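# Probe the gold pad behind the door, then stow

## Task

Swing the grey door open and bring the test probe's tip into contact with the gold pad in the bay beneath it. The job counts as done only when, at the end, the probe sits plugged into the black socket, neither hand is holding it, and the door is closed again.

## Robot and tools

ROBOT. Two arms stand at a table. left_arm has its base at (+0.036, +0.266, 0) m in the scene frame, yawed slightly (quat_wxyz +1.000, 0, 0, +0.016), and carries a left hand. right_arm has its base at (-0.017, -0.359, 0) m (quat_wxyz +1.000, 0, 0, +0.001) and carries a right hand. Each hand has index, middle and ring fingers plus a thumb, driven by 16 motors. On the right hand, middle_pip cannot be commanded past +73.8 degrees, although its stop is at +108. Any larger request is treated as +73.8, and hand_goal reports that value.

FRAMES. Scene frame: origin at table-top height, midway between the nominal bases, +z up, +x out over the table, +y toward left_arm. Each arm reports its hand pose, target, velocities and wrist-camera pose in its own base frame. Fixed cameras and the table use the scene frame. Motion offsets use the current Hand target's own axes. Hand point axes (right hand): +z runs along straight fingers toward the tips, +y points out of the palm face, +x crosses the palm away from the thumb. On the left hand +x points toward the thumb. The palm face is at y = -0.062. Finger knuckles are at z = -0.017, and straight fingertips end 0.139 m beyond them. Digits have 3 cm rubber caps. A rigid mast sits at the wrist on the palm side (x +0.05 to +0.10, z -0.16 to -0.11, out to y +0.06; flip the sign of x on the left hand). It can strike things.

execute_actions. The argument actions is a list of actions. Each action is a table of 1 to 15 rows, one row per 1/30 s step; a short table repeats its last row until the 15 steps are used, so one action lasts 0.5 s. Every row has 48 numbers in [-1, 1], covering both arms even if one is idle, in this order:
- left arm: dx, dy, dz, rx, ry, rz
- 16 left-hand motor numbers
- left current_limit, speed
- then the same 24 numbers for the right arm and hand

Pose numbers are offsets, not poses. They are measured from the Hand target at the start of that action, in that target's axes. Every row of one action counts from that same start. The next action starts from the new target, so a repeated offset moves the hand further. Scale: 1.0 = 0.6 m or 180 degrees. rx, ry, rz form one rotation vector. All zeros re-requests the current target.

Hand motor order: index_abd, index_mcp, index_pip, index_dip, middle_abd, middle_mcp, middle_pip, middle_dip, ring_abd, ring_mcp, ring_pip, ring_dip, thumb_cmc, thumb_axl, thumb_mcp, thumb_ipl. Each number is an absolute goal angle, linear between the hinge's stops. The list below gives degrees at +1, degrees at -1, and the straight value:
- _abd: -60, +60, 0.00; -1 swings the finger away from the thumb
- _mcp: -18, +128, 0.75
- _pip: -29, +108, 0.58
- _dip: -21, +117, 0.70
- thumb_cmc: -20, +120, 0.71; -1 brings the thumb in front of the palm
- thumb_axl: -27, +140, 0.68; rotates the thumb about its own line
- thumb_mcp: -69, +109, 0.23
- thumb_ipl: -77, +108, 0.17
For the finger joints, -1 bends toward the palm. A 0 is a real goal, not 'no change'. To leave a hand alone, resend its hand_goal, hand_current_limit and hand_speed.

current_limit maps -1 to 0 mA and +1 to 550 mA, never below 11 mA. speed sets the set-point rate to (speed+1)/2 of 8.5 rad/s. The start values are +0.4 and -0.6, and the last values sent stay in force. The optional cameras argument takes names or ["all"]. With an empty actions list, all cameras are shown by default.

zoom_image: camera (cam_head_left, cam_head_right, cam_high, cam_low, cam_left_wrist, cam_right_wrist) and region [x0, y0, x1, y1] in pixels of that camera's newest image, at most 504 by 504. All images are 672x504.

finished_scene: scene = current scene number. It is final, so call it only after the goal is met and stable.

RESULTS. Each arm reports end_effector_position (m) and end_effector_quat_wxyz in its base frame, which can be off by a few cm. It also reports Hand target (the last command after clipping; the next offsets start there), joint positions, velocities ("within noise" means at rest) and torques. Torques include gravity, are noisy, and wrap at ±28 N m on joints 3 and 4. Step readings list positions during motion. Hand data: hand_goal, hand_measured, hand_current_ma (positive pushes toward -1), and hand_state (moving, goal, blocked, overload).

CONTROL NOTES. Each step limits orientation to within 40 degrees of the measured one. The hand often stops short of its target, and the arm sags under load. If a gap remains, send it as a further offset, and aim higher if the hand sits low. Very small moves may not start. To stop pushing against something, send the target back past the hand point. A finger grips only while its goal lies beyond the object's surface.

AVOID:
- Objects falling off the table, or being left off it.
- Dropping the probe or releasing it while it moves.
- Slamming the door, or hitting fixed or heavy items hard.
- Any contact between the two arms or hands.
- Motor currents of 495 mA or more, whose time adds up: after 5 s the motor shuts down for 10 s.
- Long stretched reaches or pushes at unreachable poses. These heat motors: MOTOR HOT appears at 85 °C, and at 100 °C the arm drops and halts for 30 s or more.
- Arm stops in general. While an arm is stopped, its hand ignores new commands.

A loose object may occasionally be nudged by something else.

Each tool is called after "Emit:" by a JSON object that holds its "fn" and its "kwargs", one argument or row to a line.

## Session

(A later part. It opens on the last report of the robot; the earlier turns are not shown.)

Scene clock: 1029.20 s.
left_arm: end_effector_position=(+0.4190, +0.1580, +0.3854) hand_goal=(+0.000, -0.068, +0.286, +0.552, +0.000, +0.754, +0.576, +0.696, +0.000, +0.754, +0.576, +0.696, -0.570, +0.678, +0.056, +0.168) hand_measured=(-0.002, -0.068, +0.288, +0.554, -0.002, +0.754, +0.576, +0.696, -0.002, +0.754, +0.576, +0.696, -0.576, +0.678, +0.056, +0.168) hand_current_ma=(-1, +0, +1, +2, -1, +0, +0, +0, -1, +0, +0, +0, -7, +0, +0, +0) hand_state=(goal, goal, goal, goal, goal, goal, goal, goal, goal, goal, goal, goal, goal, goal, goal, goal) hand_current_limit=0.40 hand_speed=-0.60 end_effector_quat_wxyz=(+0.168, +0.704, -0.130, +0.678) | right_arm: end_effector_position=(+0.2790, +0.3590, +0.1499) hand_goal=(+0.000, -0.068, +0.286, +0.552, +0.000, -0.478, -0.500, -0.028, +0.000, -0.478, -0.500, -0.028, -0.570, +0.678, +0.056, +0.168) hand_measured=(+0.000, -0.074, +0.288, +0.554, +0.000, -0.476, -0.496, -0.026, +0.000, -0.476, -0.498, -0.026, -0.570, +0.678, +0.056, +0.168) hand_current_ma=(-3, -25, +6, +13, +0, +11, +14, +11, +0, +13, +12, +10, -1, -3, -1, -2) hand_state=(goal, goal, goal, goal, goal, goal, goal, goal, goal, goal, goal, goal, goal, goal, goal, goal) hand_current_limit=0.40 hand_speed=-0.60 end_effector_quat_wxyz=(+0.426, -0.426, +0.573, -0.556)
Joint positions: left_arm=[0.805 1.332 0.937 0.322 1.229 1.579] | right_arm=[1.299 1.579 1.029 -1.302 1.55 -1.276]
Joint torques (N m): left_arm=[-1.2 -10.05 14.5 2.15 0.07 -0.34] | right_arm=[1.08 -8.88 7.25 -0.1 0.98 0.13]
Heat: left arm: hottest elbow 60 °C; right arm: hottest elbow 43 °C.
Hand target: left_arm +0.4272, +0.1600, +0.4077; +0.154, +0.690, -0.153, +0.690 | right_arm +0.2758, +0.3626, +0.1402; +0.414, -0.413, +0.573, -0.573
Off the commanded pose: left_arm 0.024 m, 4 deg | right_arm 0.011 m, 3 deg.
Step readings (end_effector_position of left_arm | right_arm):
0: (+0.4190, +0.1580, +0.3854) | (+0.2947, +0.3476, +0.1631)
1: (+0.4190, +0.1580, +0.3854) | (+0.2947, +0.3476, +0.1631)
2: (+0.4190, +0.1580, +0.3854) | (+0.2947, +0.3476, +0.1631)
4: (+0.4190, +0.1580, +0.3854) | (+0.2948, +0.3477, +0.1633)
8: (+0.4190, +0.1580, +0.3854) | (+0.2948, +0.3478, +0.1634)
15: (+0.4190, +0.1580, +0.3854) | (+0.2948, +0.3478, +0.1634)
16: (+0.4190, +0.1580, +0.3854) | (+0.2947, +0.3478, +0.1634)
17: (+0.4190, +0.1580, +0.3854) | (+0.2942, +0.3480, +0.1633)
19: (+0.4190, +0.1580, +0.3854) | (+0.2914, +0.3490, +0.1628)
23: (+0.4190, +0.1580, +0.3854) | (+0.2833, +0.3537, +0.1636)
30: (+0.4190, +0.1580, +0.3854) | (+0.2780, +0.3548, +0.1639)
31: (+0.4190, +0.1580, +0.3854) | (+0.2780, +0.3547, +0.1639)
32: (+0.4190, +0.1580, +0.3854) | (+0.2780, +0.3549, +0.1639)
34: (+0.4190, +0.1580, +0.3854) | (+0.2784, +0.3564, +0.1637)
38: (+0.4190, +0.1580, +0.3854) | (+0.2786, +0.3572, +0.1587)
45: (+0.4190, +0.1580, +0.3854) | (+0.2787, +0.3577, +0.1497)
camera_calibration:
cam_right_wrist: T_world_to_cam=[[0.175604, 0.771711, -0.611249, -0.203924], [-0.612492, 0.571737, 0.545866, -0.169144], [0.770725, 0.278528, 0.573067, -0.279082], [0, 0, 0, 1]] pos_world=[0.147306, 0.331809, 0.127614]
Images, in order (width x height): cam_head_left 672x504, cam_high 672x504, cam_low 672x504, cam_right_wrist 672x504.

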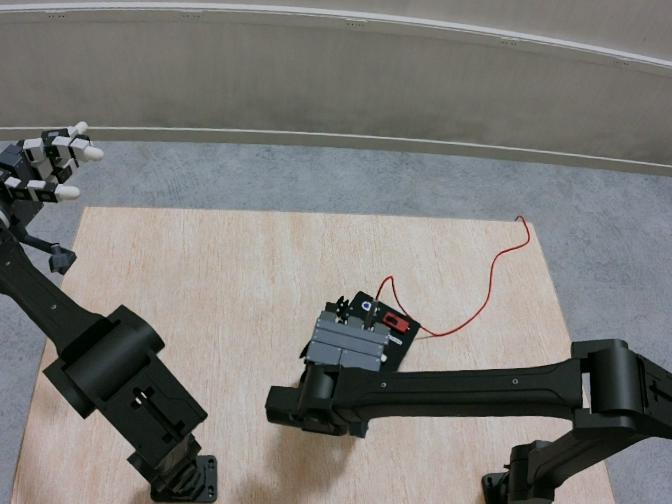

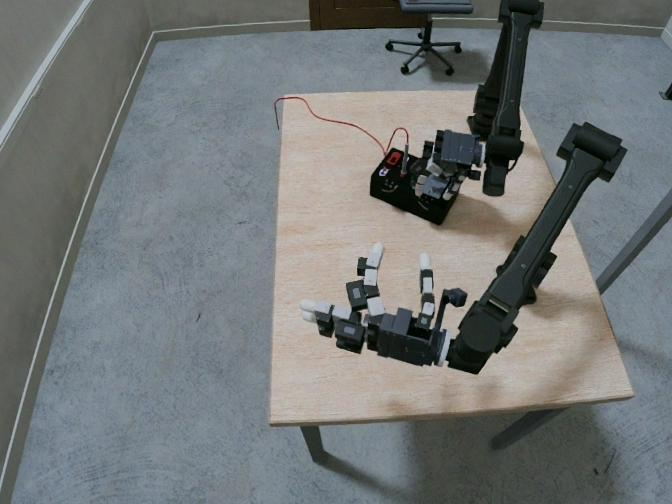

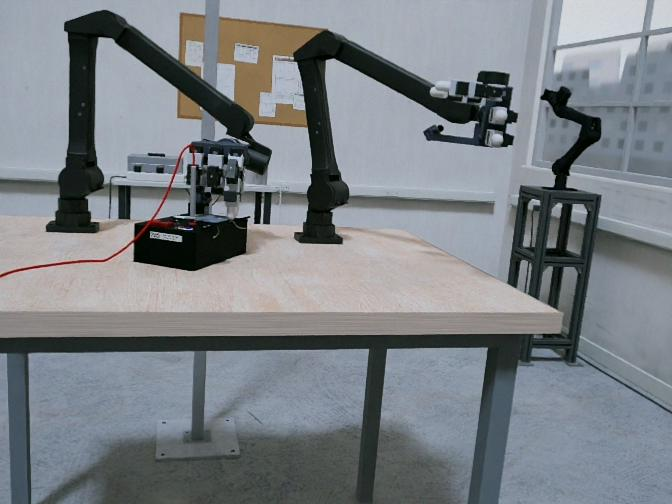

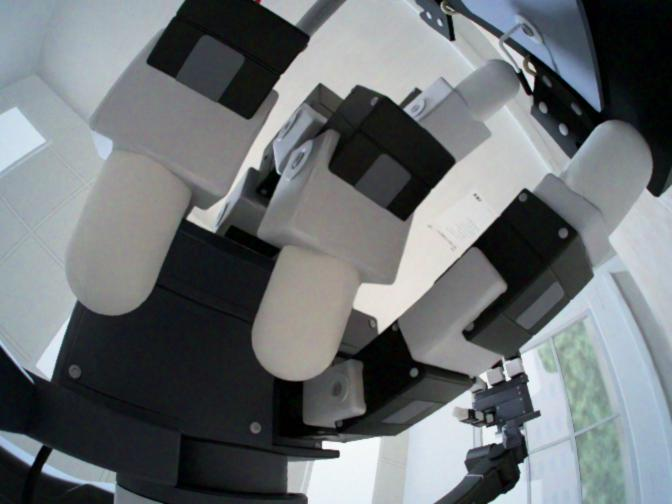

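Emit:
{"fn": "execute_actions", "kwargs": {
  "actions": [
    [[0,0,0,0,0,0,0,-0.068,0.285,0.551,0,0.754,0.576,0.696,0,0.754,0.576,0.696,-0.571,0.678,0.056,0.168,0.4,-0.6,0,-0.05,0,0,0,0,0,0.068,0.022,0.435,0,-0.479,-0.5,-0.029,0,-0.479,-0.5,-0.029,-0.571,0.678,-0.124,0.168,0.4,-0.6]],
    [[0,0,0,0,0,0,0,-0.068,0.285,0.551,0,0.754,0.576,0.696,0,0.754,0.576,0.696,-0.571,0.678,0.056,0.168,0.4,-0.6,0.0373,0,0.0175,0,0,0,0,0.068,0.022,0.435,0,-0.479,-0.5,-0.029,0,-0.479,-0.5,-0.029,-0.571,0.678,-0.124,0.168,0.4,-0.6]],
    [[0,0,0,0,0,0,0,-0.068,0.285,0.551,0,0.754,0.576,0.696,0,0.754,0.576,0.696,-0.571,0.678,0.056,0.168,0.4,-0.6,-0.0363,0,-0.0068,0,0,0,0,0.068,0.022,0.435,0,-0.479,-0.5,-0.029,0,-0.479,-0.5,-0.029,-0.571,0.678,-0.124,0.168,0.4,-0.6]]
  ],
  "cameras": ["cam_high", "cam_right_wrist", "cam_low"]
}}

Emit:
{"fn": "zoom_image", "kwargs": {
  "camera": "cam_high",
  "region": [380, 130, 480, 230]
}}

Emit:
{"fn": "zoom_image", "kwargs": {
  "camera": "cam_right_wrist",
  "region": [472, 0, 672, 200]
}}

Emit:
{"fn": "zoom_image", "kwargs": {
  "camera": "cam_low",
  "region": [190, 170, 260, 235]
}}

Scene clock: 1130.40 s.
left_arm: end_effector_position=(+0.4190, +0.1580, +0.3854) hand_goal=(+0.000, -0.068, +0.286, +0.552, +0.000, +0.754, +0.576, +0.696, +0.000, +0.754, +0.576, +0.696, -0.570, +0.678, +0.056, +0.168) hand_measured=(-0.002, -0.068, +0.288, +0.554, -0.002, +0.754, +0.576, +0.696, -0.002, +0.754, +0.576, +0.696, -0.576, +0.678, +0.056, +0.168) hand_current_ma=(-1, +0, +1, +2, -1, +0, +0, +0, -1, +0, +0, +0, -7, +0, +0, +0) hand_state=(goal, goal, goal, goal, goal, goal, goal, goal, goal, goal, goal, goal, goal, goal, goal, goal) hand_current_limit=0.40 hand_speed=-0.60 end_effector_quat_wxyz=(+0.168, +0.704, -0.130, +0.678) | right_arm: end_effector_position=(+0.2767, +0.3486, +0.1678) hand_goal=(+0.000, +0.068, +0.022, +0.436, +0.000, -0.478, -0.500, -0.028, +0.000, -0.478, -0.500, -0.028, -0.570, +0.678, -0.124, +0.168) hand_measured=(+0.000, +0.054, +0.024, +0.440, +0.000, -0.476, -0.496, -0.026, +0.000, -0.476, -0.498, -0.026, -0.570, +0.678, -0.116, +0.168) hand_current_ma=(-3, -64, +10, +14, +0, +11, +14, +11, +0, +13, +12, +10, -1, -3, +42, -2) hand_state=(goal, goal, goal, goal, goal, goal, goal, goal, goal, goal, goal, goal, goal, goal, goal, goal) hand_current_limit=0.40 hand_speed=-0.60 end_effector_quat_wxyz=(+0.420, -0.432, +0.566, -0.562)
Joint positions: left_arm=[0.805 1.332 0.937 0.322 1.229 1.579] | right_arm=[1.299 1.542 1.035 -1.388 1.555 -1.257]
Joint torques (N m): left_arm=[-1.2 -10.05 14.49 2.14 0.07 -0.34] | right_arm=[-0.5 -7.88 10.39 -0.18 0.99 -0.01]
Heat: left arm: hottest elbow 63 °C; right arm: hottest elbow 45 °C.
Hand target: left_arm +0.4272, +0.1600, +0.4077; +0.154, +0.690, -0.153, +0.690 | right_arm +0.2817, +0.3599, +0.1703; +0.415, -0.413, +0.573, -0.573
Off the commanded pose: left_arm 0.024 m, 4 deg | right_arm 0.013 m, 3 deg.
Step readings (end_effector_position of left_arm | right_arm):
0: (+0.4190, +0.1580, +0.3854) | (+0.2791, +0.3590, +0.1499)
1: (+0.4190, +0.1580, +0.3854) | (+0.2790, +0.3590, +0.1499)
2: (+0.4190, +0.1580, +0.3854) | (+0.2789, +0.3584, +0.1499)
4: (+0.4190, +0.1580, +0.3854) | (+0.2783, +0.3563, +0.1499)
8: (+0.4190, +0.1580, +0.3854) | (+0.2772, +0.3523, +0.1507)
15: (+0.4190, +0.1580, +0.3854) | (+0.2760, +0.3481, +0.1525)
16: (+0.4190, +0.1580, +0.3854) | (+0.2759, +0.3479, +0.1527)
17: (+0.4190, +0.1580, +0.3854) | (+0.2758, +0.3477, +0.1533)
19: (+0.4190, +0.1580, +0.3854) | (+0.2758, +0.3475, +0.1560)
23: (+0.4190, +0.1580, +0.3854) | (+0.2757, +0.3457, +0.1654)
30: (+0.4190, +0.1580, +0.3854) | (+0.2753, +0.3434, +0.1685)
31: (+0.4190, +0.1580, +0.3854) | (+0.2753, +0.3434, +0.1685)
32: (+0.4190, +0.1580, +0.3854) | (+0.2752, +0.3433, +0.1685)
34: (+0.4190, +0.1580, +0.3854) | (+0.2752, +0.3433, +0.1685)
38: (+0.4190, +0.1580, +0.3854) | (+0.2758, +0.3454, +0.1680)
45: (+0.4190, +0.1580, +0.3854) | (+0.2767, +0.3485, +0.1677)
camera_calibration:
cam_right_wrist: T_world_to_cam=[[0.173896, 0.756914, -0.629954, -0.175777], [-0.612042, 0.584216, 0.533006, -0.176719], [0.771469, 0.292871, 0.564856, -0.288539], [0, 0, 0, 1]] pos_world=[0.145006, 0.320795, 0.146445]
Images, in order (width x height): cam_high 672x504, cam_low 672x504, cam_right_wrist 672x504.

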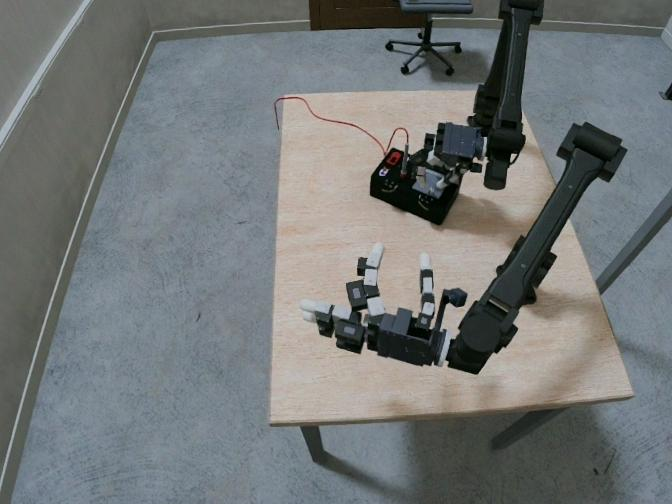

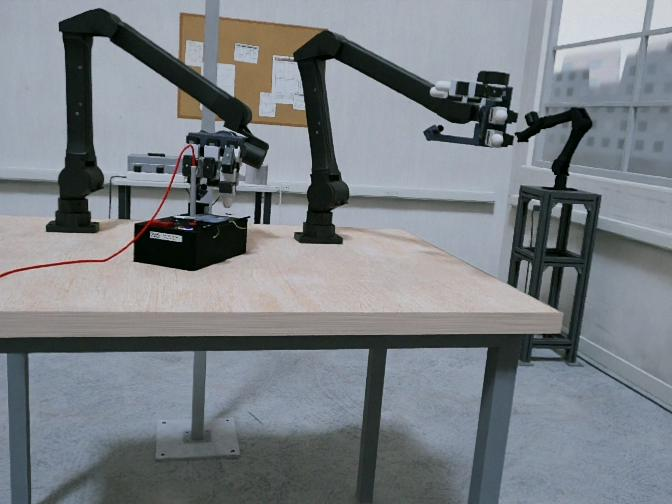

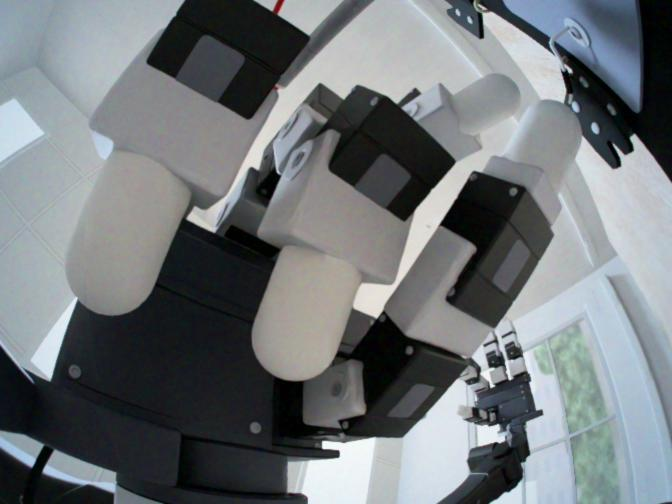

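Scaled by 5.040 from the camera's 672x504 image, which has a finer 960x720 frame.

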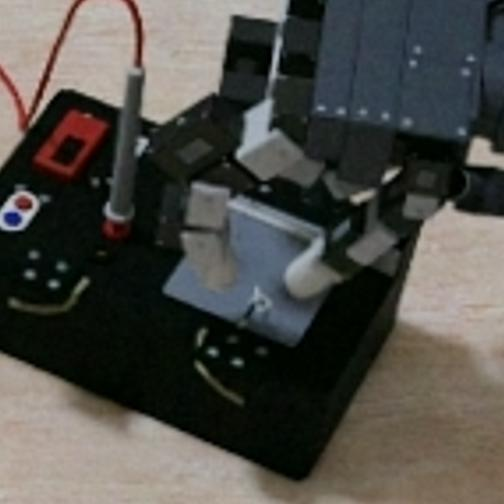

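Scaled by 2.520 from the camera's 672x504 image, which has a finer 960x720 frame.

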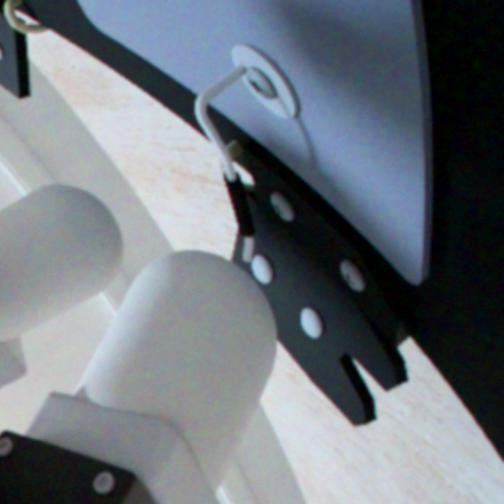

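Scaled by 7.200 from the camera's 672x504 image, which has a finer 960x720 frame.

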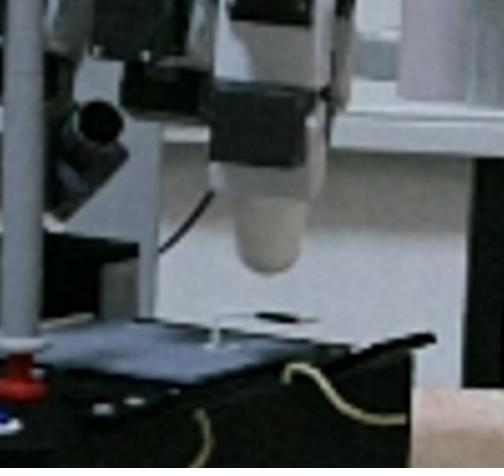

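Emit:
{"fn": "execute_actions", "kwargs": {
  "actions": [
    [[0,0,0,0,0,0,0,-0.068,0.285,0.551,0,0.754,0.576,0.696,0,0.754,0.576,0.696,-0.571,0.678,0.056,0.168,0.4,-0.6,-0.0183,0,0.0107,0,0,0,0,0.068,0.022,0.435,0,-0.479,-0.5,-0.029,0,-0.479,-0.5,-0.029,-0.571,0.678,-0.124,0.168,0.4,-0.6]],
    [[0,0,0,0,0,0,0,-0.068,0.285,0.551,0,0.754,0.576,0.696,0,0.754,0.576,0.696,-0.571,0.678,0.056,0.168,0.4,-0.6,0,0.025,0,0,0,0,0,0.068,0.022,0.435,0,-0.479,-0.5,-0.029,0,-0.479,-0.5,-0.029,-0.571,0.678,-0.124,0.168,0.4,-0.6]]
  ],
  "cameras": ["cam_high", "cam_right_wrist", "cam_low"]
}}

Emit:
{"fn": "zoom_image", "kwargs": {
  "camera": "cam_high",
  "region": [380, 130, 480, 230]
}}

Emit:
{"fn": "zoom_image", "kwargs": {
  "camera": "cam_right_wrist",
  "region": [472, 0, 672, 200]
}}

Emit:
{"fn": "zoom_image", "kwargs": {
  "camera": "cam_low",
  "region": [190, 170, 260, 235]
}}

Scene clock: 1153.57 s.
left_arm: end_effector_position=(+0.4190, +0.1580, +0.3854) hand_goal=(+0.000, -0.068, +0.286, +0.552, +0.000, +0.754, +0.576, +0.696, +0.000, +0.754, +0.576, +0.696, -0.570, +0.678, +0.056, +0.168) hand_measured=(-0.002, -0.068, +0.288, +0.554, -0.002, +0.754, +0.576, +0.696, -0.002, +0.754, +0.576, +0.696, -0.576, +0.678, +0.056, +0.168) hand_current_ma=(-1, +0, +1, +2, -1, +0, +0, +0, -1, +0, +0, +0, -7, +0, +0, +0) hand_state=(goal, goal, goal, goal, goal, goal, goal, goal, goal, goal, goal, goal, goal, goal, goal, goal) hand_current_limit=0.40 hand_speed=-0.60 end_effector_quat_wxyz=(+0.168, +0.704, -0.130, +0.678) | right_arm: end_effector_position=(+0.2836, +0.3602, +0.1569) hand_goal=(+0.000, +0.068, +0.022, +0.436, +0.000, -0.478, -0.500, -0.028, +0.000, -0.478, -0.500, -0.028, -0.570, +0.678, -0.124, +0.168) hand_measured=(+0.000, +0.054, +0.024, +0.440, +0.000, -0.476, -0.496, -0.026, +0.000, -0.476, -0.498, -0.026, -0.570, +0.678, -0.116, +0.168) hand_current_ma=(-3, -64, +10, +14, +0, +11, +14, +11, +0, +13, +12, +10, -1, -3, +42, -2) hand_state=(goal, goal, goal, goal, goal, goal, goal, goal, goal, goal, goal, goal, goal, goal, goal, goal) hand_current_limit=0.40 hand_speed=-0.60 end_effector_quat_wxyz=(+0.414, -0.434, +0.563, -0.568)
Joint positions: left_arm=[0.805 1.332 0.937 0.322 1.229 1.579] | right_arm=[1.291 1.599 1.068 -1.385 1.559 -1.253]
Joint torques (N m): left_arm=[-1.2 -10.05 14.5 2.14 0.07 -0.33] | right_arm=[-0.44 -9.29 9.26 0.49 1.11 0.17]
Heat: left arm: hottest elbow 64 °C; right arm: hottest elbow 46 °C.
Hand target: left_arm +0.4272, +0.1600, +0.4077; +0.154, +0.690, -0.153, +0.690 | right_arm +0.2911, +0.3684, +0.1551; +0.415, -0.414, +0.573, -0.574
Off the commanded pose: left_arm 0.024 m, 4 deg | right_arm 0.011 m, 3 deg.
Step readings (end_effector_position of left_arm | right_arm):
0: (+0.4190, +0.1580, +0.3854) | (+0.2767, +0.3486, +0.1678)
1: (+0.4190, +0.1580, +0.3854) | (+0.2768, +0.3487, +0.1678)
2: (+0.4190, +0.1580, +0.3854) | (+0.2769, +0.3493, +0.1679)
4: (+0.4190, +0.1580, +0.3854) | (+0.2780, +0.3523, +0.1682)
8: (+0.4190, +0.1580, +0.3854) | (+0.2815, +0.3584, +0.1684)
15: (+0.4190, +0.1580, +0.3854) | (+0.2831, +0.3586, +0.1673)
16: (+0.4190, +0.1580, +0.3854) | (+0.2831, +0.3586, +0.1673)
17: (+0.4190, +0.1580, +0.3854) | (+0.2831, +0.3586, +0.1671)
19: (+0.4190, +0.1580, +0.3854) | (+0.2832, +0.3588, +0.1654)
23: (+0.4190, +0.1580, +0.3854) | (+0.2835, +0.3598, +0.1591)
30: (+0.4190, +0.1580, +0.3854) | (+0.2836, +0.3602, +0.1569)
camera_calibration:
cam_right_wrist: T_world_to_cam=[[0.177992, 0.745118, -0.642742, -0.187506], [-0.607443, 0.597067, 0.52395, -0.178015], [0.774165, 0.29717, 0.55889, -0.292388], [0, 0, 0, 1]] pos_world=[0.151598, 0.33289, 0.136166]
Images, in order (width x height): cam_high 672x504, cam_low 672x504, cam_right_wrist 672x504.

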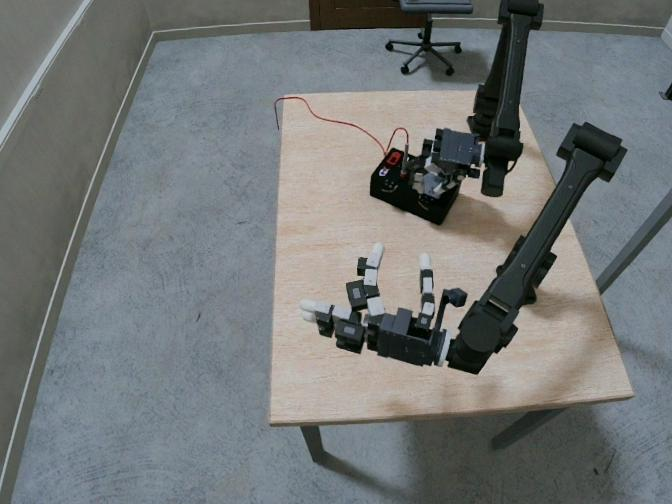

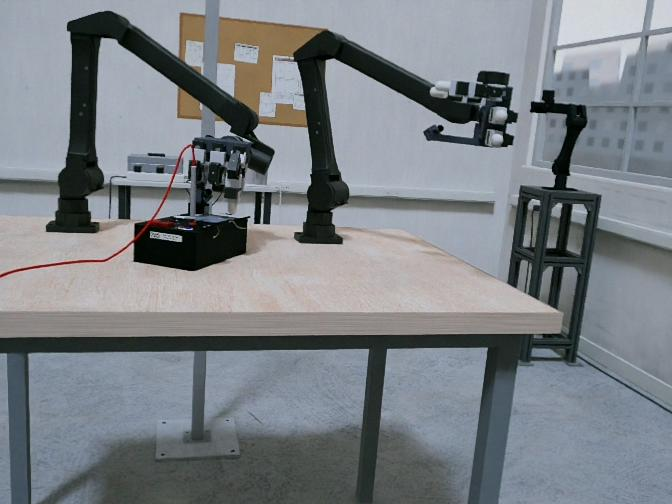

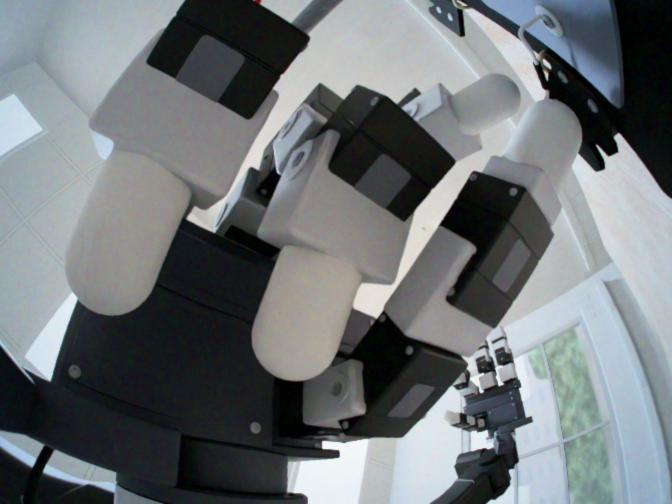

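Scaled by 5.040 from the camera's 672x504 image, which has a finer 960x720 frame.

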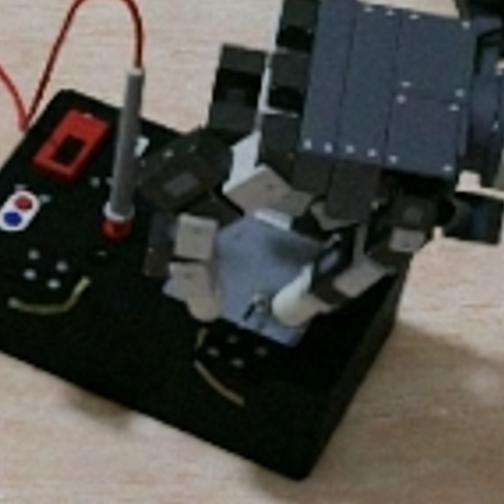

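Scaled by 2.520 from the camera's 672x504 image, which has a finer 960x720 frame.

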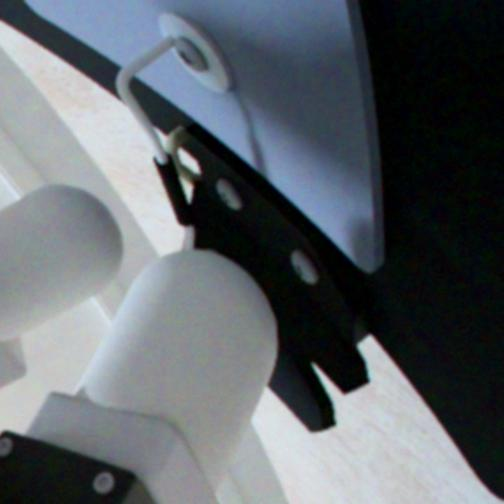

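Scaled by 7.200 from the camera's 672x504 image, which has a finer 960x720 frame.

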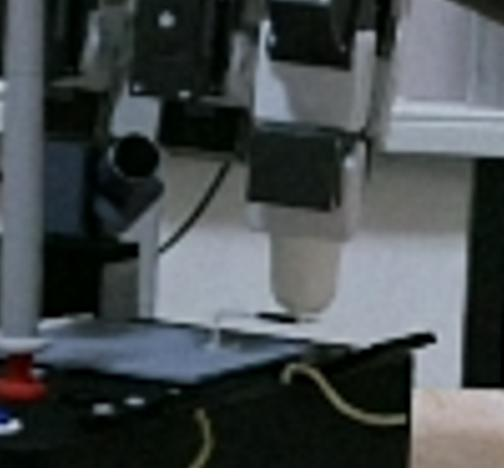

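Emit:
{"fn": "execute_actions", "kwargs": {
  "actions": [
    [[0,0,0,0,0,0,0,-0.068,0.285,0.551,0,0.754,0.576,0.696,0,0.754,0.576,0.696,-0.571,0.678,0.056,0.168,0.4,-0.6,0,0.025,0,0,0,0,0,0.068,0.022,0.435,0,-0.479,-0.5,-0.029,0,-0.479,-0.5,-0.029,-0.571,0.678,-0.124,0.168,0.4,-0.6]]
  ],
  "cameras": ["cam_high", "cam_right_wrist", "cam_low"]
}}

Emit:
{"fn": "zoom_image", "kwargs": {
  "camera": "cam_high",
  "region": [380, 130, 480, 230]
}}

Emit:
{"fn": "zoom_image", "kwargs": {
  "camera": "cam_right_wrist",
  "region": [472, 0, 672, 200]
}}

Emit:
{"fn": "zoom_image", "kwargs": {
  "camera": "cam_low",
  "region": [190, 170, 260, 235]
}}

Scene clock: 1169.00 s.
left_arm: end_effector_position=(+0.4190, +0.1580, +0.3854) hand_goal=(+0.000, -0.068, +0.286, +0.552, +0.000, +0.754, +0.576, +0.696, +0.000, +0.754, +0.576, +0.696, -0.570, +0.678, +0.056, +0.168) hand_measured=(-0.002, -0.068, +0.288, +0.554, -0.002, +0.754, +0.576, +0.696, -0.002, +0.754, +0.576, +0.696, -0.576, +0.678, +0.056, +0.168) hand_current_ma=(-1, +0, +1, +2, -1, +0, +0, +0, -1, +0, +0, +0, -7, +0, +0, +0) hand_state=(goal, goal, goal, goal, goal, goal, goal, goal, goal, goal, goal, goal, goal, goal, goal, goal) hand_current_limit=0.40 hand_speed=-0.60 end_effector_quat_wxyz=(+0.168, +0.704, -0.130, +0.678) | right_arm: end_effector_position=(+0.2853, +0.3661, +0.1471) hand_goal=(+0.000, +0.068, +0.022, +0.436, +0.000, -0.478, -0.500, -0.028, +0.000, -0.478, -0.500, -0.028, -0.570, +0.678, -0.124, +0.168) hand_measured=(+0.000, +0.054, +0.024, +0.440, +0.000, -0.476, -0.496, -0.026, +0.000, -0.476, -0.498, -0.026, -0.570, +0.678, -0.116, +0.168) hand_current_ma=(-3, -64, +10, +14, +0, +11, +14, +11, +0, +13, +12, +10, -1, -3, +42, -2) hand_state=(goal, goal, goal, goal, goal, goal, goal, goal, goal, goal, goal, goal, goal, goal, goal, goal) hand_current_limit=0.40 hand_speed=-0.60 end_effector_quat_wxyz=(+0.421, -0.428, +0.568, -0.563)
Joint positions: left_arm=[0.805 1.332 0.937 0.322 1.229 1.579] | right_arm=[1.291 1.624 1.068 -1.363 1.558 -1.227]
Joint torques (N m): left_arm=[-1.2 -9.99 14.49 2.14 0.07 -0.33] | right_arm=[-1.14 -8.7 7.83 0.47 1.08 0.11]
Heat: left arm: hottest elbow 64 °C; right arm: hottest elbow 46 °C.
Hand target: left_arm +0.4272, +0.1600, +0.4077; +0.154, +0.690, -0.153, +0.690 | right_arm +0.2912, +0.3684, +0.1402; +0.415, -0.413, +0.573, -0.573
Off the commanded pose: left_arm 0.024 m, 4 deg | right_arm 0.009 m, 2 deg.
Step readings (end_effector_position of left_arm | right_arm):
0: (+0.4190, +0.1580, +0.3854) | (+0.2836, +0.3602, +0.1569)
1: (+0.4190, +0.1580, +0.3854) | (+0.2836, +0.3602, +0.1569)
2: (+0.4190, +0.1580, +0.3854) | (+0.2837, +0.3606, +0.1567)
4: (+0.4190, +0.1580, +0.3854) | (+0.2840, +0.3619, +0.1553)
8: (+0.4190, +0.1580, +0.3854) | (+0.2847, +0.3642, +0.1502)
15: (+0.4190, +0.1580, +0.3854) | (+0.2852, +0.3657, +0.1470)
camera_calibration:
cam_right_wrist: T_world_to_cam=[[0.182144, 0.758829, -0.625302, -0.207291], [-0.610344, 0.585848, 0.533163, -0.171764], [0.770911, 0.284537, 0.569855, -0.285997], [0, 0, 0, 1]] pos_world=[0.1534, 0.339303, 0.124935]
Images, in order (width x height): cam_high 672x504, cam_low 672x504, cam_right_wrist 672x504.

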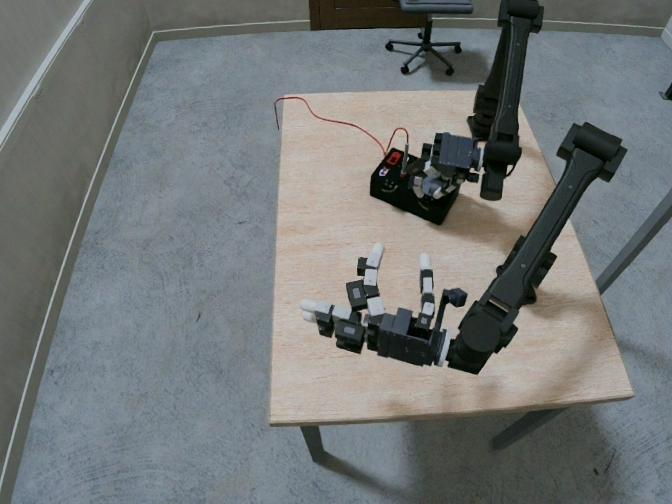

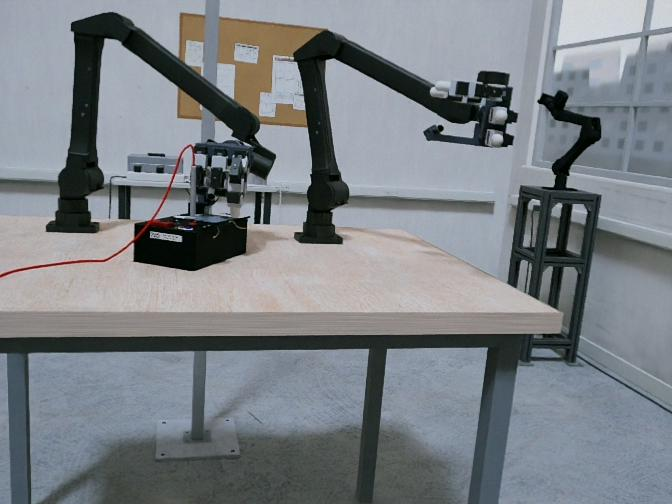

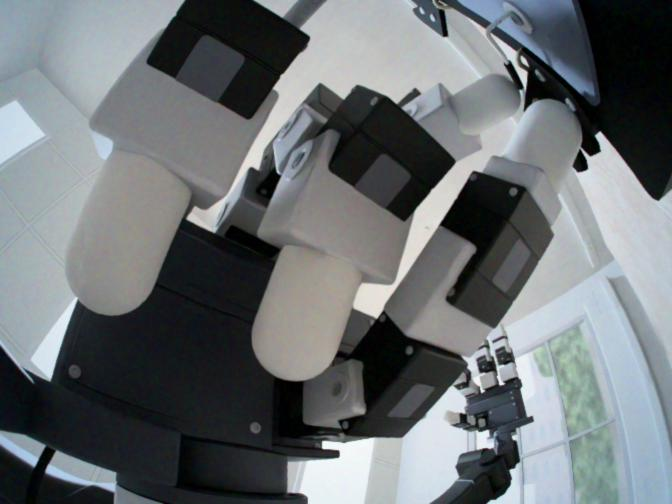

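Scaled by 5.040 from the camera's 672x504 image, which has a finer 960x720 frame.

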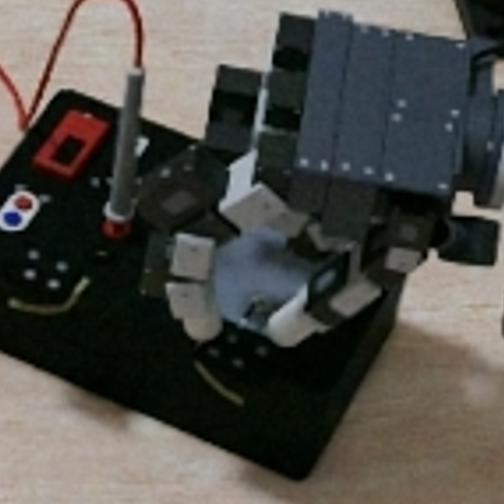

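Scaled by 2.520 from the camera's 672x504 image, which has a finer 960x720 frame.

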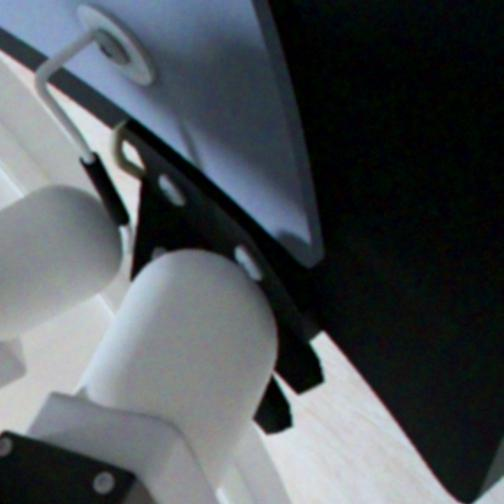

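Scaled by 7.200 from the camera's 672x504 image, which has a finer 960x720 frame.

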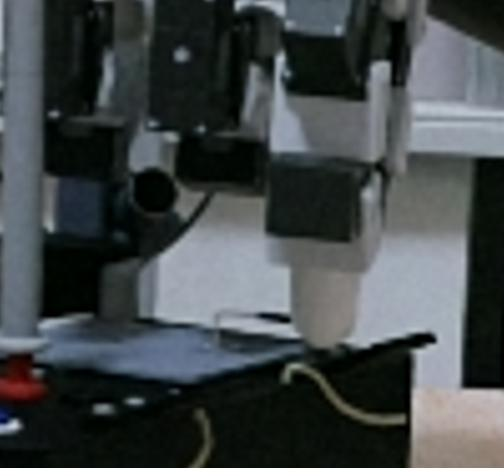

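Emit:
{"fn": "execute_actions", "kwargs": {
  "actions": [
    [[0,0,0,0,0,0,0,-0.068,0.285,0.551,0,0.754,0.576,0.696,0,0.754,0.576,0.696,-0.571,0.678,0.056,0.168,0.4,-0.6,0.0268,0.012,0.0083,0,0,0,0,0.068,0.022,0.435,0,-0.479,-0.5,-0.029,0,-0.479,-0.5,-0.029,-0.571,0.678,-0.124,0.168,0.4,-0.6]]
  ],
  "cameras": ["cam_high", "cam_right_wrist", "cam_low"]
}}

Emit:
{"fn": "zoom_image", "kwargs": {
  "camera": "cam_high",
  "region": [380, 130, 480, 230]
}}

Emit:
{"fn": "zoom_image", "kwargs": {
  "camera": "cam_right_wrist",
  "region": [472, 0, 672, 200]
}}

Emit:
{"fn": "zoom_image", "kwargs": {
  "camera": "cam_low",
  "region": [190, 170, 260, 235]
}}

Scene clock: 1178.60 s.
left_arm: end_effector_position=(+0.4190, +0.1580, +0.3854) hand_goal=(+0.000, -0.068, +0.286, +0.552, +0.000, +0.754, +0.576, +0.696, +0.000, +0.754, +0.576, +0.696, -0.570, +0.678, +0.056, +0.168) hand_measured=(-0.002, -0.068, +0.288, +0.554, -0.002, +0.754, +0.576, +0.696, -0.002, +0.754, +0.576, +0.696, -0.576, +0.678, +0.056, +0.168) hand_current_ma=(-1, +0, +1, +2, -1, +0, +0, +0, -1, +0, +0, +0, -7, +0, +0, +0) hand_state=(goal, goal, goal, goal, goal, goal, goal, goal, goal, goal, goal, goal, goal, goal, goal, goal) hand_current_limit=0.40 hand_speed=-0.60 end_effector_quat_wxyz=(+0.168, +0.704, -0.130, +0.678) | right_arm: end_effector_position=(+0.2842, +0.3609, +0.1400) hand_goal=(+0.000, +0.068, +0.022, +0.436, +0.000, -0.478, -0.500, -0.028, +0.000, -0.478, -0.500, -0.028, -0.570, +0.678, -0.124, +0.168) hand_measured=(+0.002, +0.056, +0.024, +0.438, +0.000, -0.476, -0.496, -0.026, +0.000, -0.476, -0.498, -0.026, -0.568, +0.678, -0.120, +0.168) hand_current_ma=(+7, -54, +5, +8, +0, +11, +14, +11, +0, +13, +12, +10, +6, -1, +28, -2) hand_state=(goal, goal, goal, goal, goal, goal, goal, goal, goal, goal, goal, goal, goal, goal, goal, goal) hand_current_limit=0.40 hand_speed=-0.60 end_effector_quat_wxyz=(+0.422, -0.425, +0.571, -0.561)
Joint positions: left_arm=[0.805 1.332 0.937 0.322 1.229 1.579] | right_arm=[1.29 1.623 1.045 -1.355 1.556 -1.202]
Joint torques (N m): left_arm=[-1.2 -10.05 14.5 2.14 0.07 -0.33] | right_arm=[-1.26 -9.93 5.94 -0.06 1.34 0.15]
Heat: left arm: hottest elbow 64 °C; right arm: hottest elbow 46 °C.
Hand target: left_arm +0.4272, +0.1600, +0.4077; +0.154, +0.690, -0.153, +0.690 | right_arm +0.2909, +0.3516, +0.1331; +0.415, -0.413, +0.573, -0.573
Off the commanded pose: left_arm 0.024 m, 4 deg | right_arm 0.013 m, 2 deg.
Step readings (end_effector_position of left_arm | right_arm):
0: (+0.4190, +0.1580, +0.3854) | (+0.2853, +0.3661, +0.1471)
1: (+0.4190, +0.1580, +0.3854) | (+0.2854, +0.3660, +0.1471)
2: (+0.4190, +0.1580, +0.3854) | (+0.2855, +0.3661, +0.1470)
4: (+0.4190, +0.1580, +0.3854) | (+0.2855, +0.3647, +0.1452)
8: (+0.4190, +0.1580, +0.3854) | (+0.2841, +0.3607, +0.1399)
15: (+0.4190, +0.1580, +0.3854) | (+0.2842, +0.3609, +0.1400)
camera_calibration:
cam_right_wrist: T_world_to_cam=[[0.184484, 0.764873, -0.617199, -0.211496], [-0.609775, 0.581577, 0.538463, -0.165015], [0.770805, 0.277015, 0.573692, -0.277506], [0, 0, 0, 1]] pos_world=[0.152299, 0.33461, 0.117522]
Images, in order (width x height): cam_high 672x504, cam_low 672x504, cam_right_wrist 672x504.

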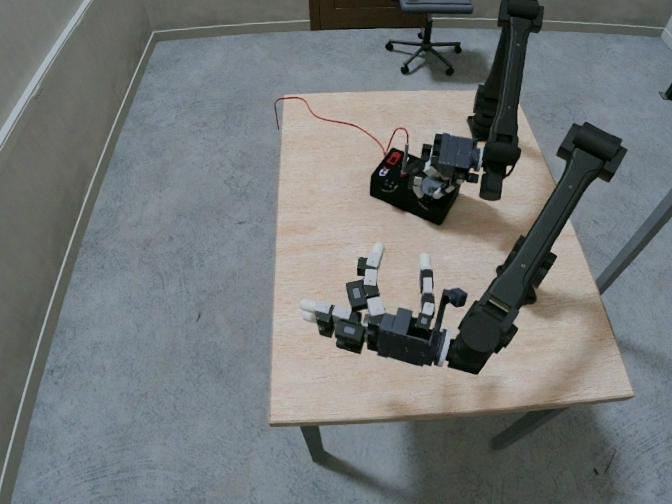

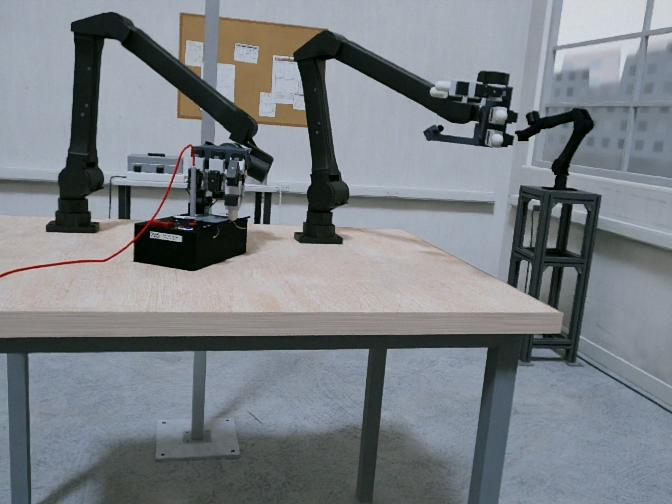

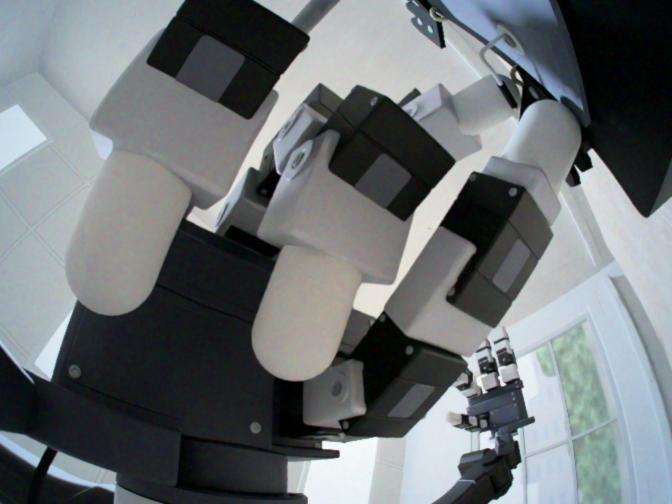

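Scaled by 5.040 from the camera's 672x504 image, which has a finer 960x720 frame.

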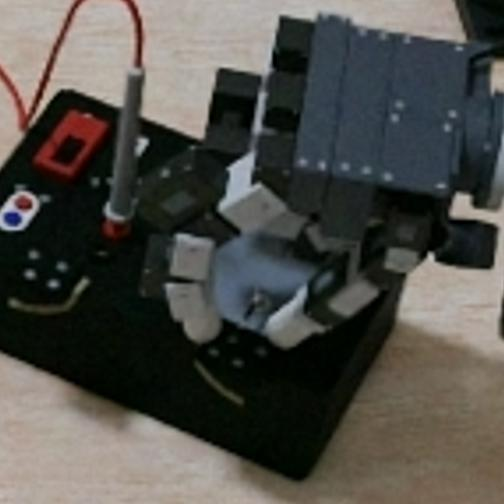

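Scaled by 2.520 from the camera's 672x504 image, which has a finer 960x720 frame.

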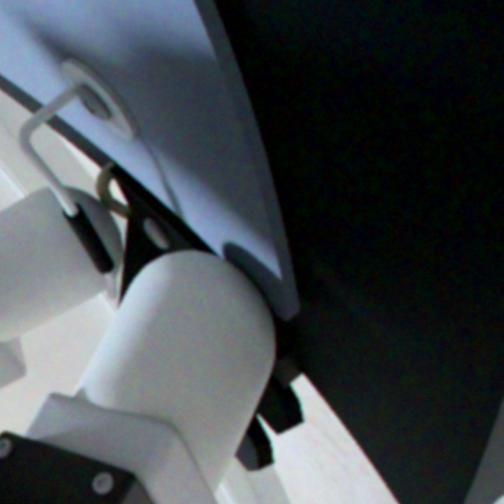

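Scaled by 7.200 from the camera's 672x504 image, which has a finer 960x720 frame.

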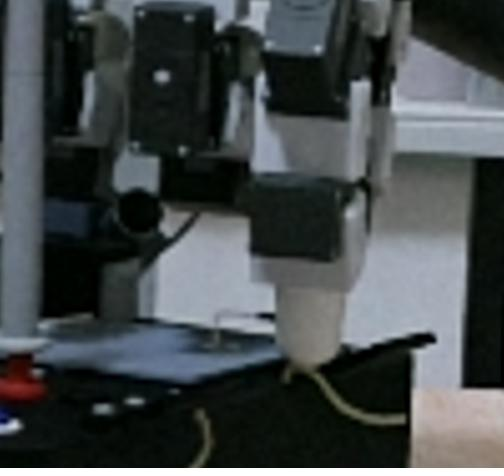

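Emit:
{"fn": "execute_actions", "kwargs": {
  "actions": [
    [[0,0,0,0,0,0,0,-0.068,0.285,0.551,0,0.754,0.576,0.696,0,0.754,0.576,0.696,-0.571,0.678,0.056,0.168,0.4,-0.6,0,0,0,0,0,0,0,-0.041,0.0,0.42,0,-0.479,-0.5,-0.029,0,-0.479,-0.5,-0.029,-0.571,0.678,-0.19,0.168,0.4,-0.8]]
  ],
  "cameras": ["cam_high", "cam_right_wrist", "cam_low"]
}}

Emit:
{"fn": "zoom_image", "kwargs": {
  "camera": "cam_high",
  "region": [380, 130, 480, 230]
}}

Emit:
{"fn": "zoom_image", "kwargs": {
  "camera": "cam_right_wrist",
  "region": [472, 0, 672, 200]
}}

Emit:
{"fn": "zoom_image", "kwargs": {
  "camera": "cam_low",
  "region": [190, 170, 260, 235]
}}

Scene clock: 1185.57 s.
left_arm: end_effector_position=(+0.4190, +0.1580, +0.3854) hand_goal=(+0.000, -0.068, +0.286, +0.552, +0.000, +0.754, +0.576, +0.696, +0.000, +0.754, +0.576, +0.696, -0.570, +0.678, +0.056, +0.168) hand_measured=(-0.002, -0.068, +0.288, +0.554, -0.002, +0.754, +0.576, +0.696, -0.002, +0.754, +0.576, +0.696, -0.576, +0.678, +0.056, +0.168) hand_current_ma=(-1, +0, +1, +2, -1, +0, +0, +0, -1, +0, +0, +0, -7, +0, +0, +0) hand_state=(goal, goal, goal, goal, goal, goal, goal, goal, goal, goal, goal, goal, goal, goal, goal, goal) hand_current_limit=0.40 hand_speed=-0.60 end_effector_quat_wxyz=(+0.168, +0.704, -0.130, +0.678) | right_arm: end_effector_position=(+0.2840, +0.3606, +0.1395) hand_goal=(+0.000, -0.040, +0.000, +0.420, +0.000, -0.478, -0.500, -0.028, +0.000, -0.478, -0.500, -0.028, -0.570, +0.678, -0.190, +0.168) hand_measured=(+0.002, -0.012, +0.012, +0.428, +0.000, -0.476, -0.496, -0.026, +0.000, -0.476, -0.498, -0.026, -0.568, +0.678, -0.182, +0.168) hand_current_ma=(+7, +144, +54, +37, +0, +11, +14, +11, +0, +13, +12, +10, +6, -1, +48, -2) hand_state=(goal, blocked, goal, goal, goal, goal, goal, goal, goal, goal, goal, goal, goal, goal, goal, goal) hand_current_limit=0.40 hand_speed=-0.80 end_effector_quat_wxyz=(+0.423, -0.424, +0.572, -0.560)
Joint positions: left_arm=[0.805 1.332 0.937 0.322 1.229 1.579] | right_arm=[1.29 1.623 1.043 -1.355 1.556 -1.198]
Joint torques (N m): left_arm=[-1.2 -9.99 14.49 2.14 0.07 -0.34] | right_arm=[-1.38 -10.29 6.12 -0.13 1.34 0.15]
Heat: left arm: hottest elbow 64 °C; right arm: hottest elbow 46 °C.
Hand target: left_arm +0.4272, +0.1600, +0.4077; +0.154, +0.690, -0.153, +0.690 | right_arm +0.2909, +0.3516, +0.1331; +0.415, -0.413, +0.573, -0.573
Off the commanded pose: left_arm 0.024 m, 4 deg | right_arm 0.013 m, 2 deg.
Step readings (end_effector_position of left_arm | right_arm):
0: (+0.4190, +0.1580, +0.3854) | (+0.2842, +0.3609, +0.1400)
1: (+0.4190, +0.1580, +0.3854) | (+0.2842, +0.3609, +0.1400)
2: (+0.4190, +0.1580, +0.3854) | (+0.2841, +0.3609, +0.1400)
4: (+0.4190, +0.1580, +0.3854) | (+0.2841, +0.3608, +0.1399)
8: (+0.4190, +0.1580, +0.3854) | (+0.2840, +0.3605, +0.1395)
15: (+0.4190, +0.1580, +0.3854) | (+0.2840, +0.3606, +0.1395)
camera_calibration:
cam_right_wrist: T_world_to_cam=[[0.184953, 0.766478, -0.615064, -0.212618], [-0.609876, 0.580284, 0.539743, -0.164283], [0.770613, 0.275285, 0.574782, -0.27649], [0, 0, 0, 1]] pos_world=[0.152199, 0.334412, 0.116819]
Images, in order (width x height): cam_high 672x504, cam_low 672x504, cam_right_wrist 672x504.

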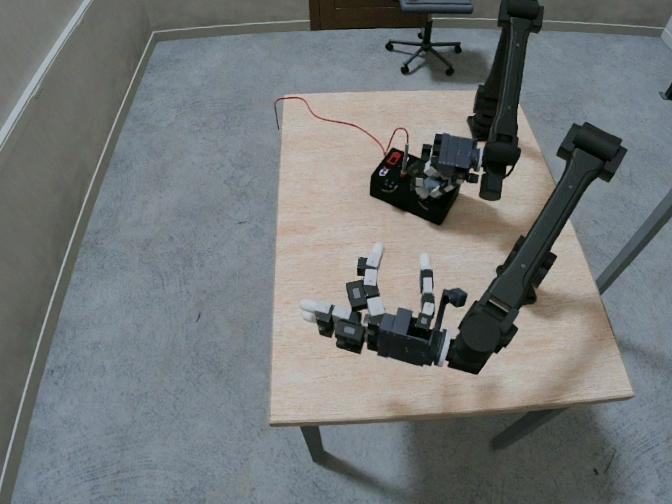

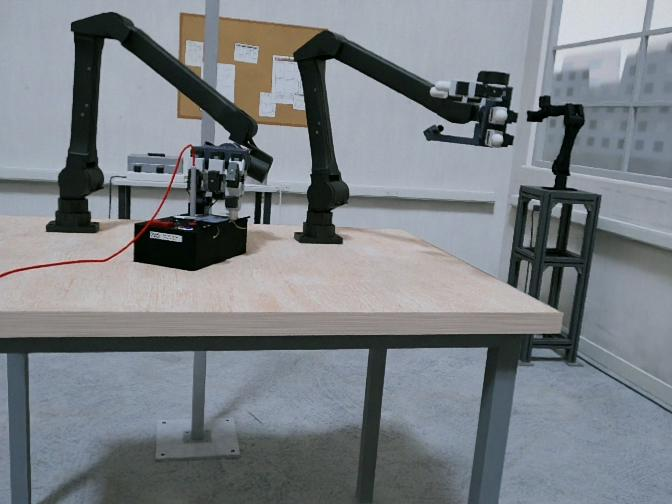

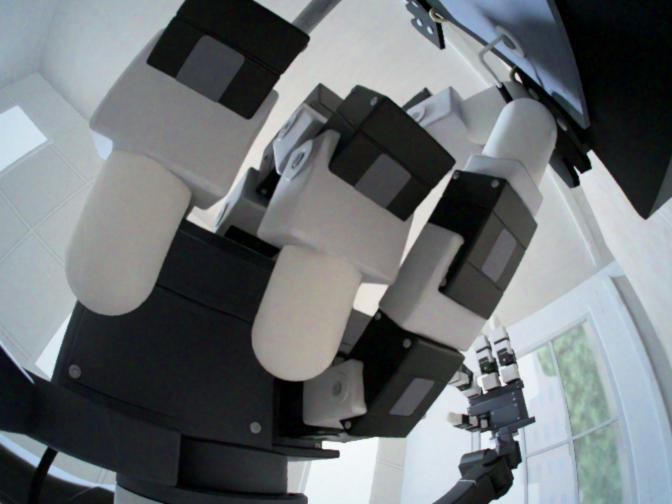

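Scaled by 5.040 from the camera's 672x504 image, which has a finer 960x720 frame.

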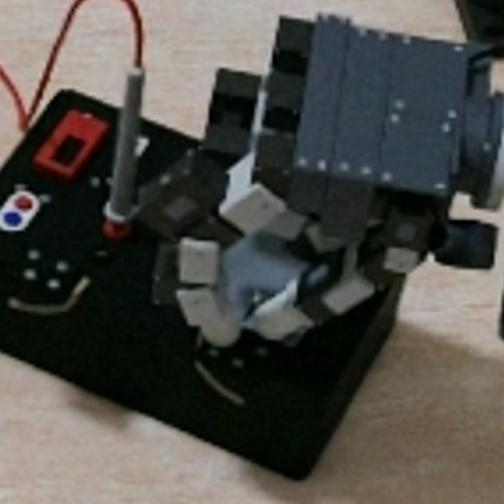

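Scaled by 2.520 from the camera's 672x504 image, which has a finer 960x720 frame.

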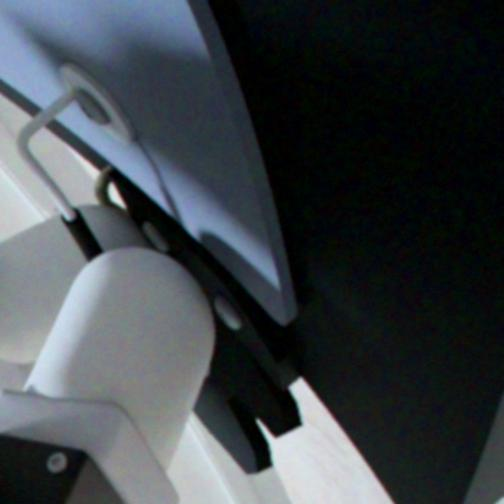

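Scaled by 7.200 from the camera's 672x504 image, which has a finer 960x720 frame.

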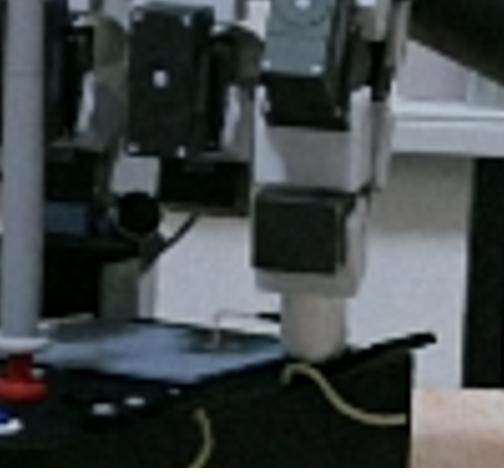

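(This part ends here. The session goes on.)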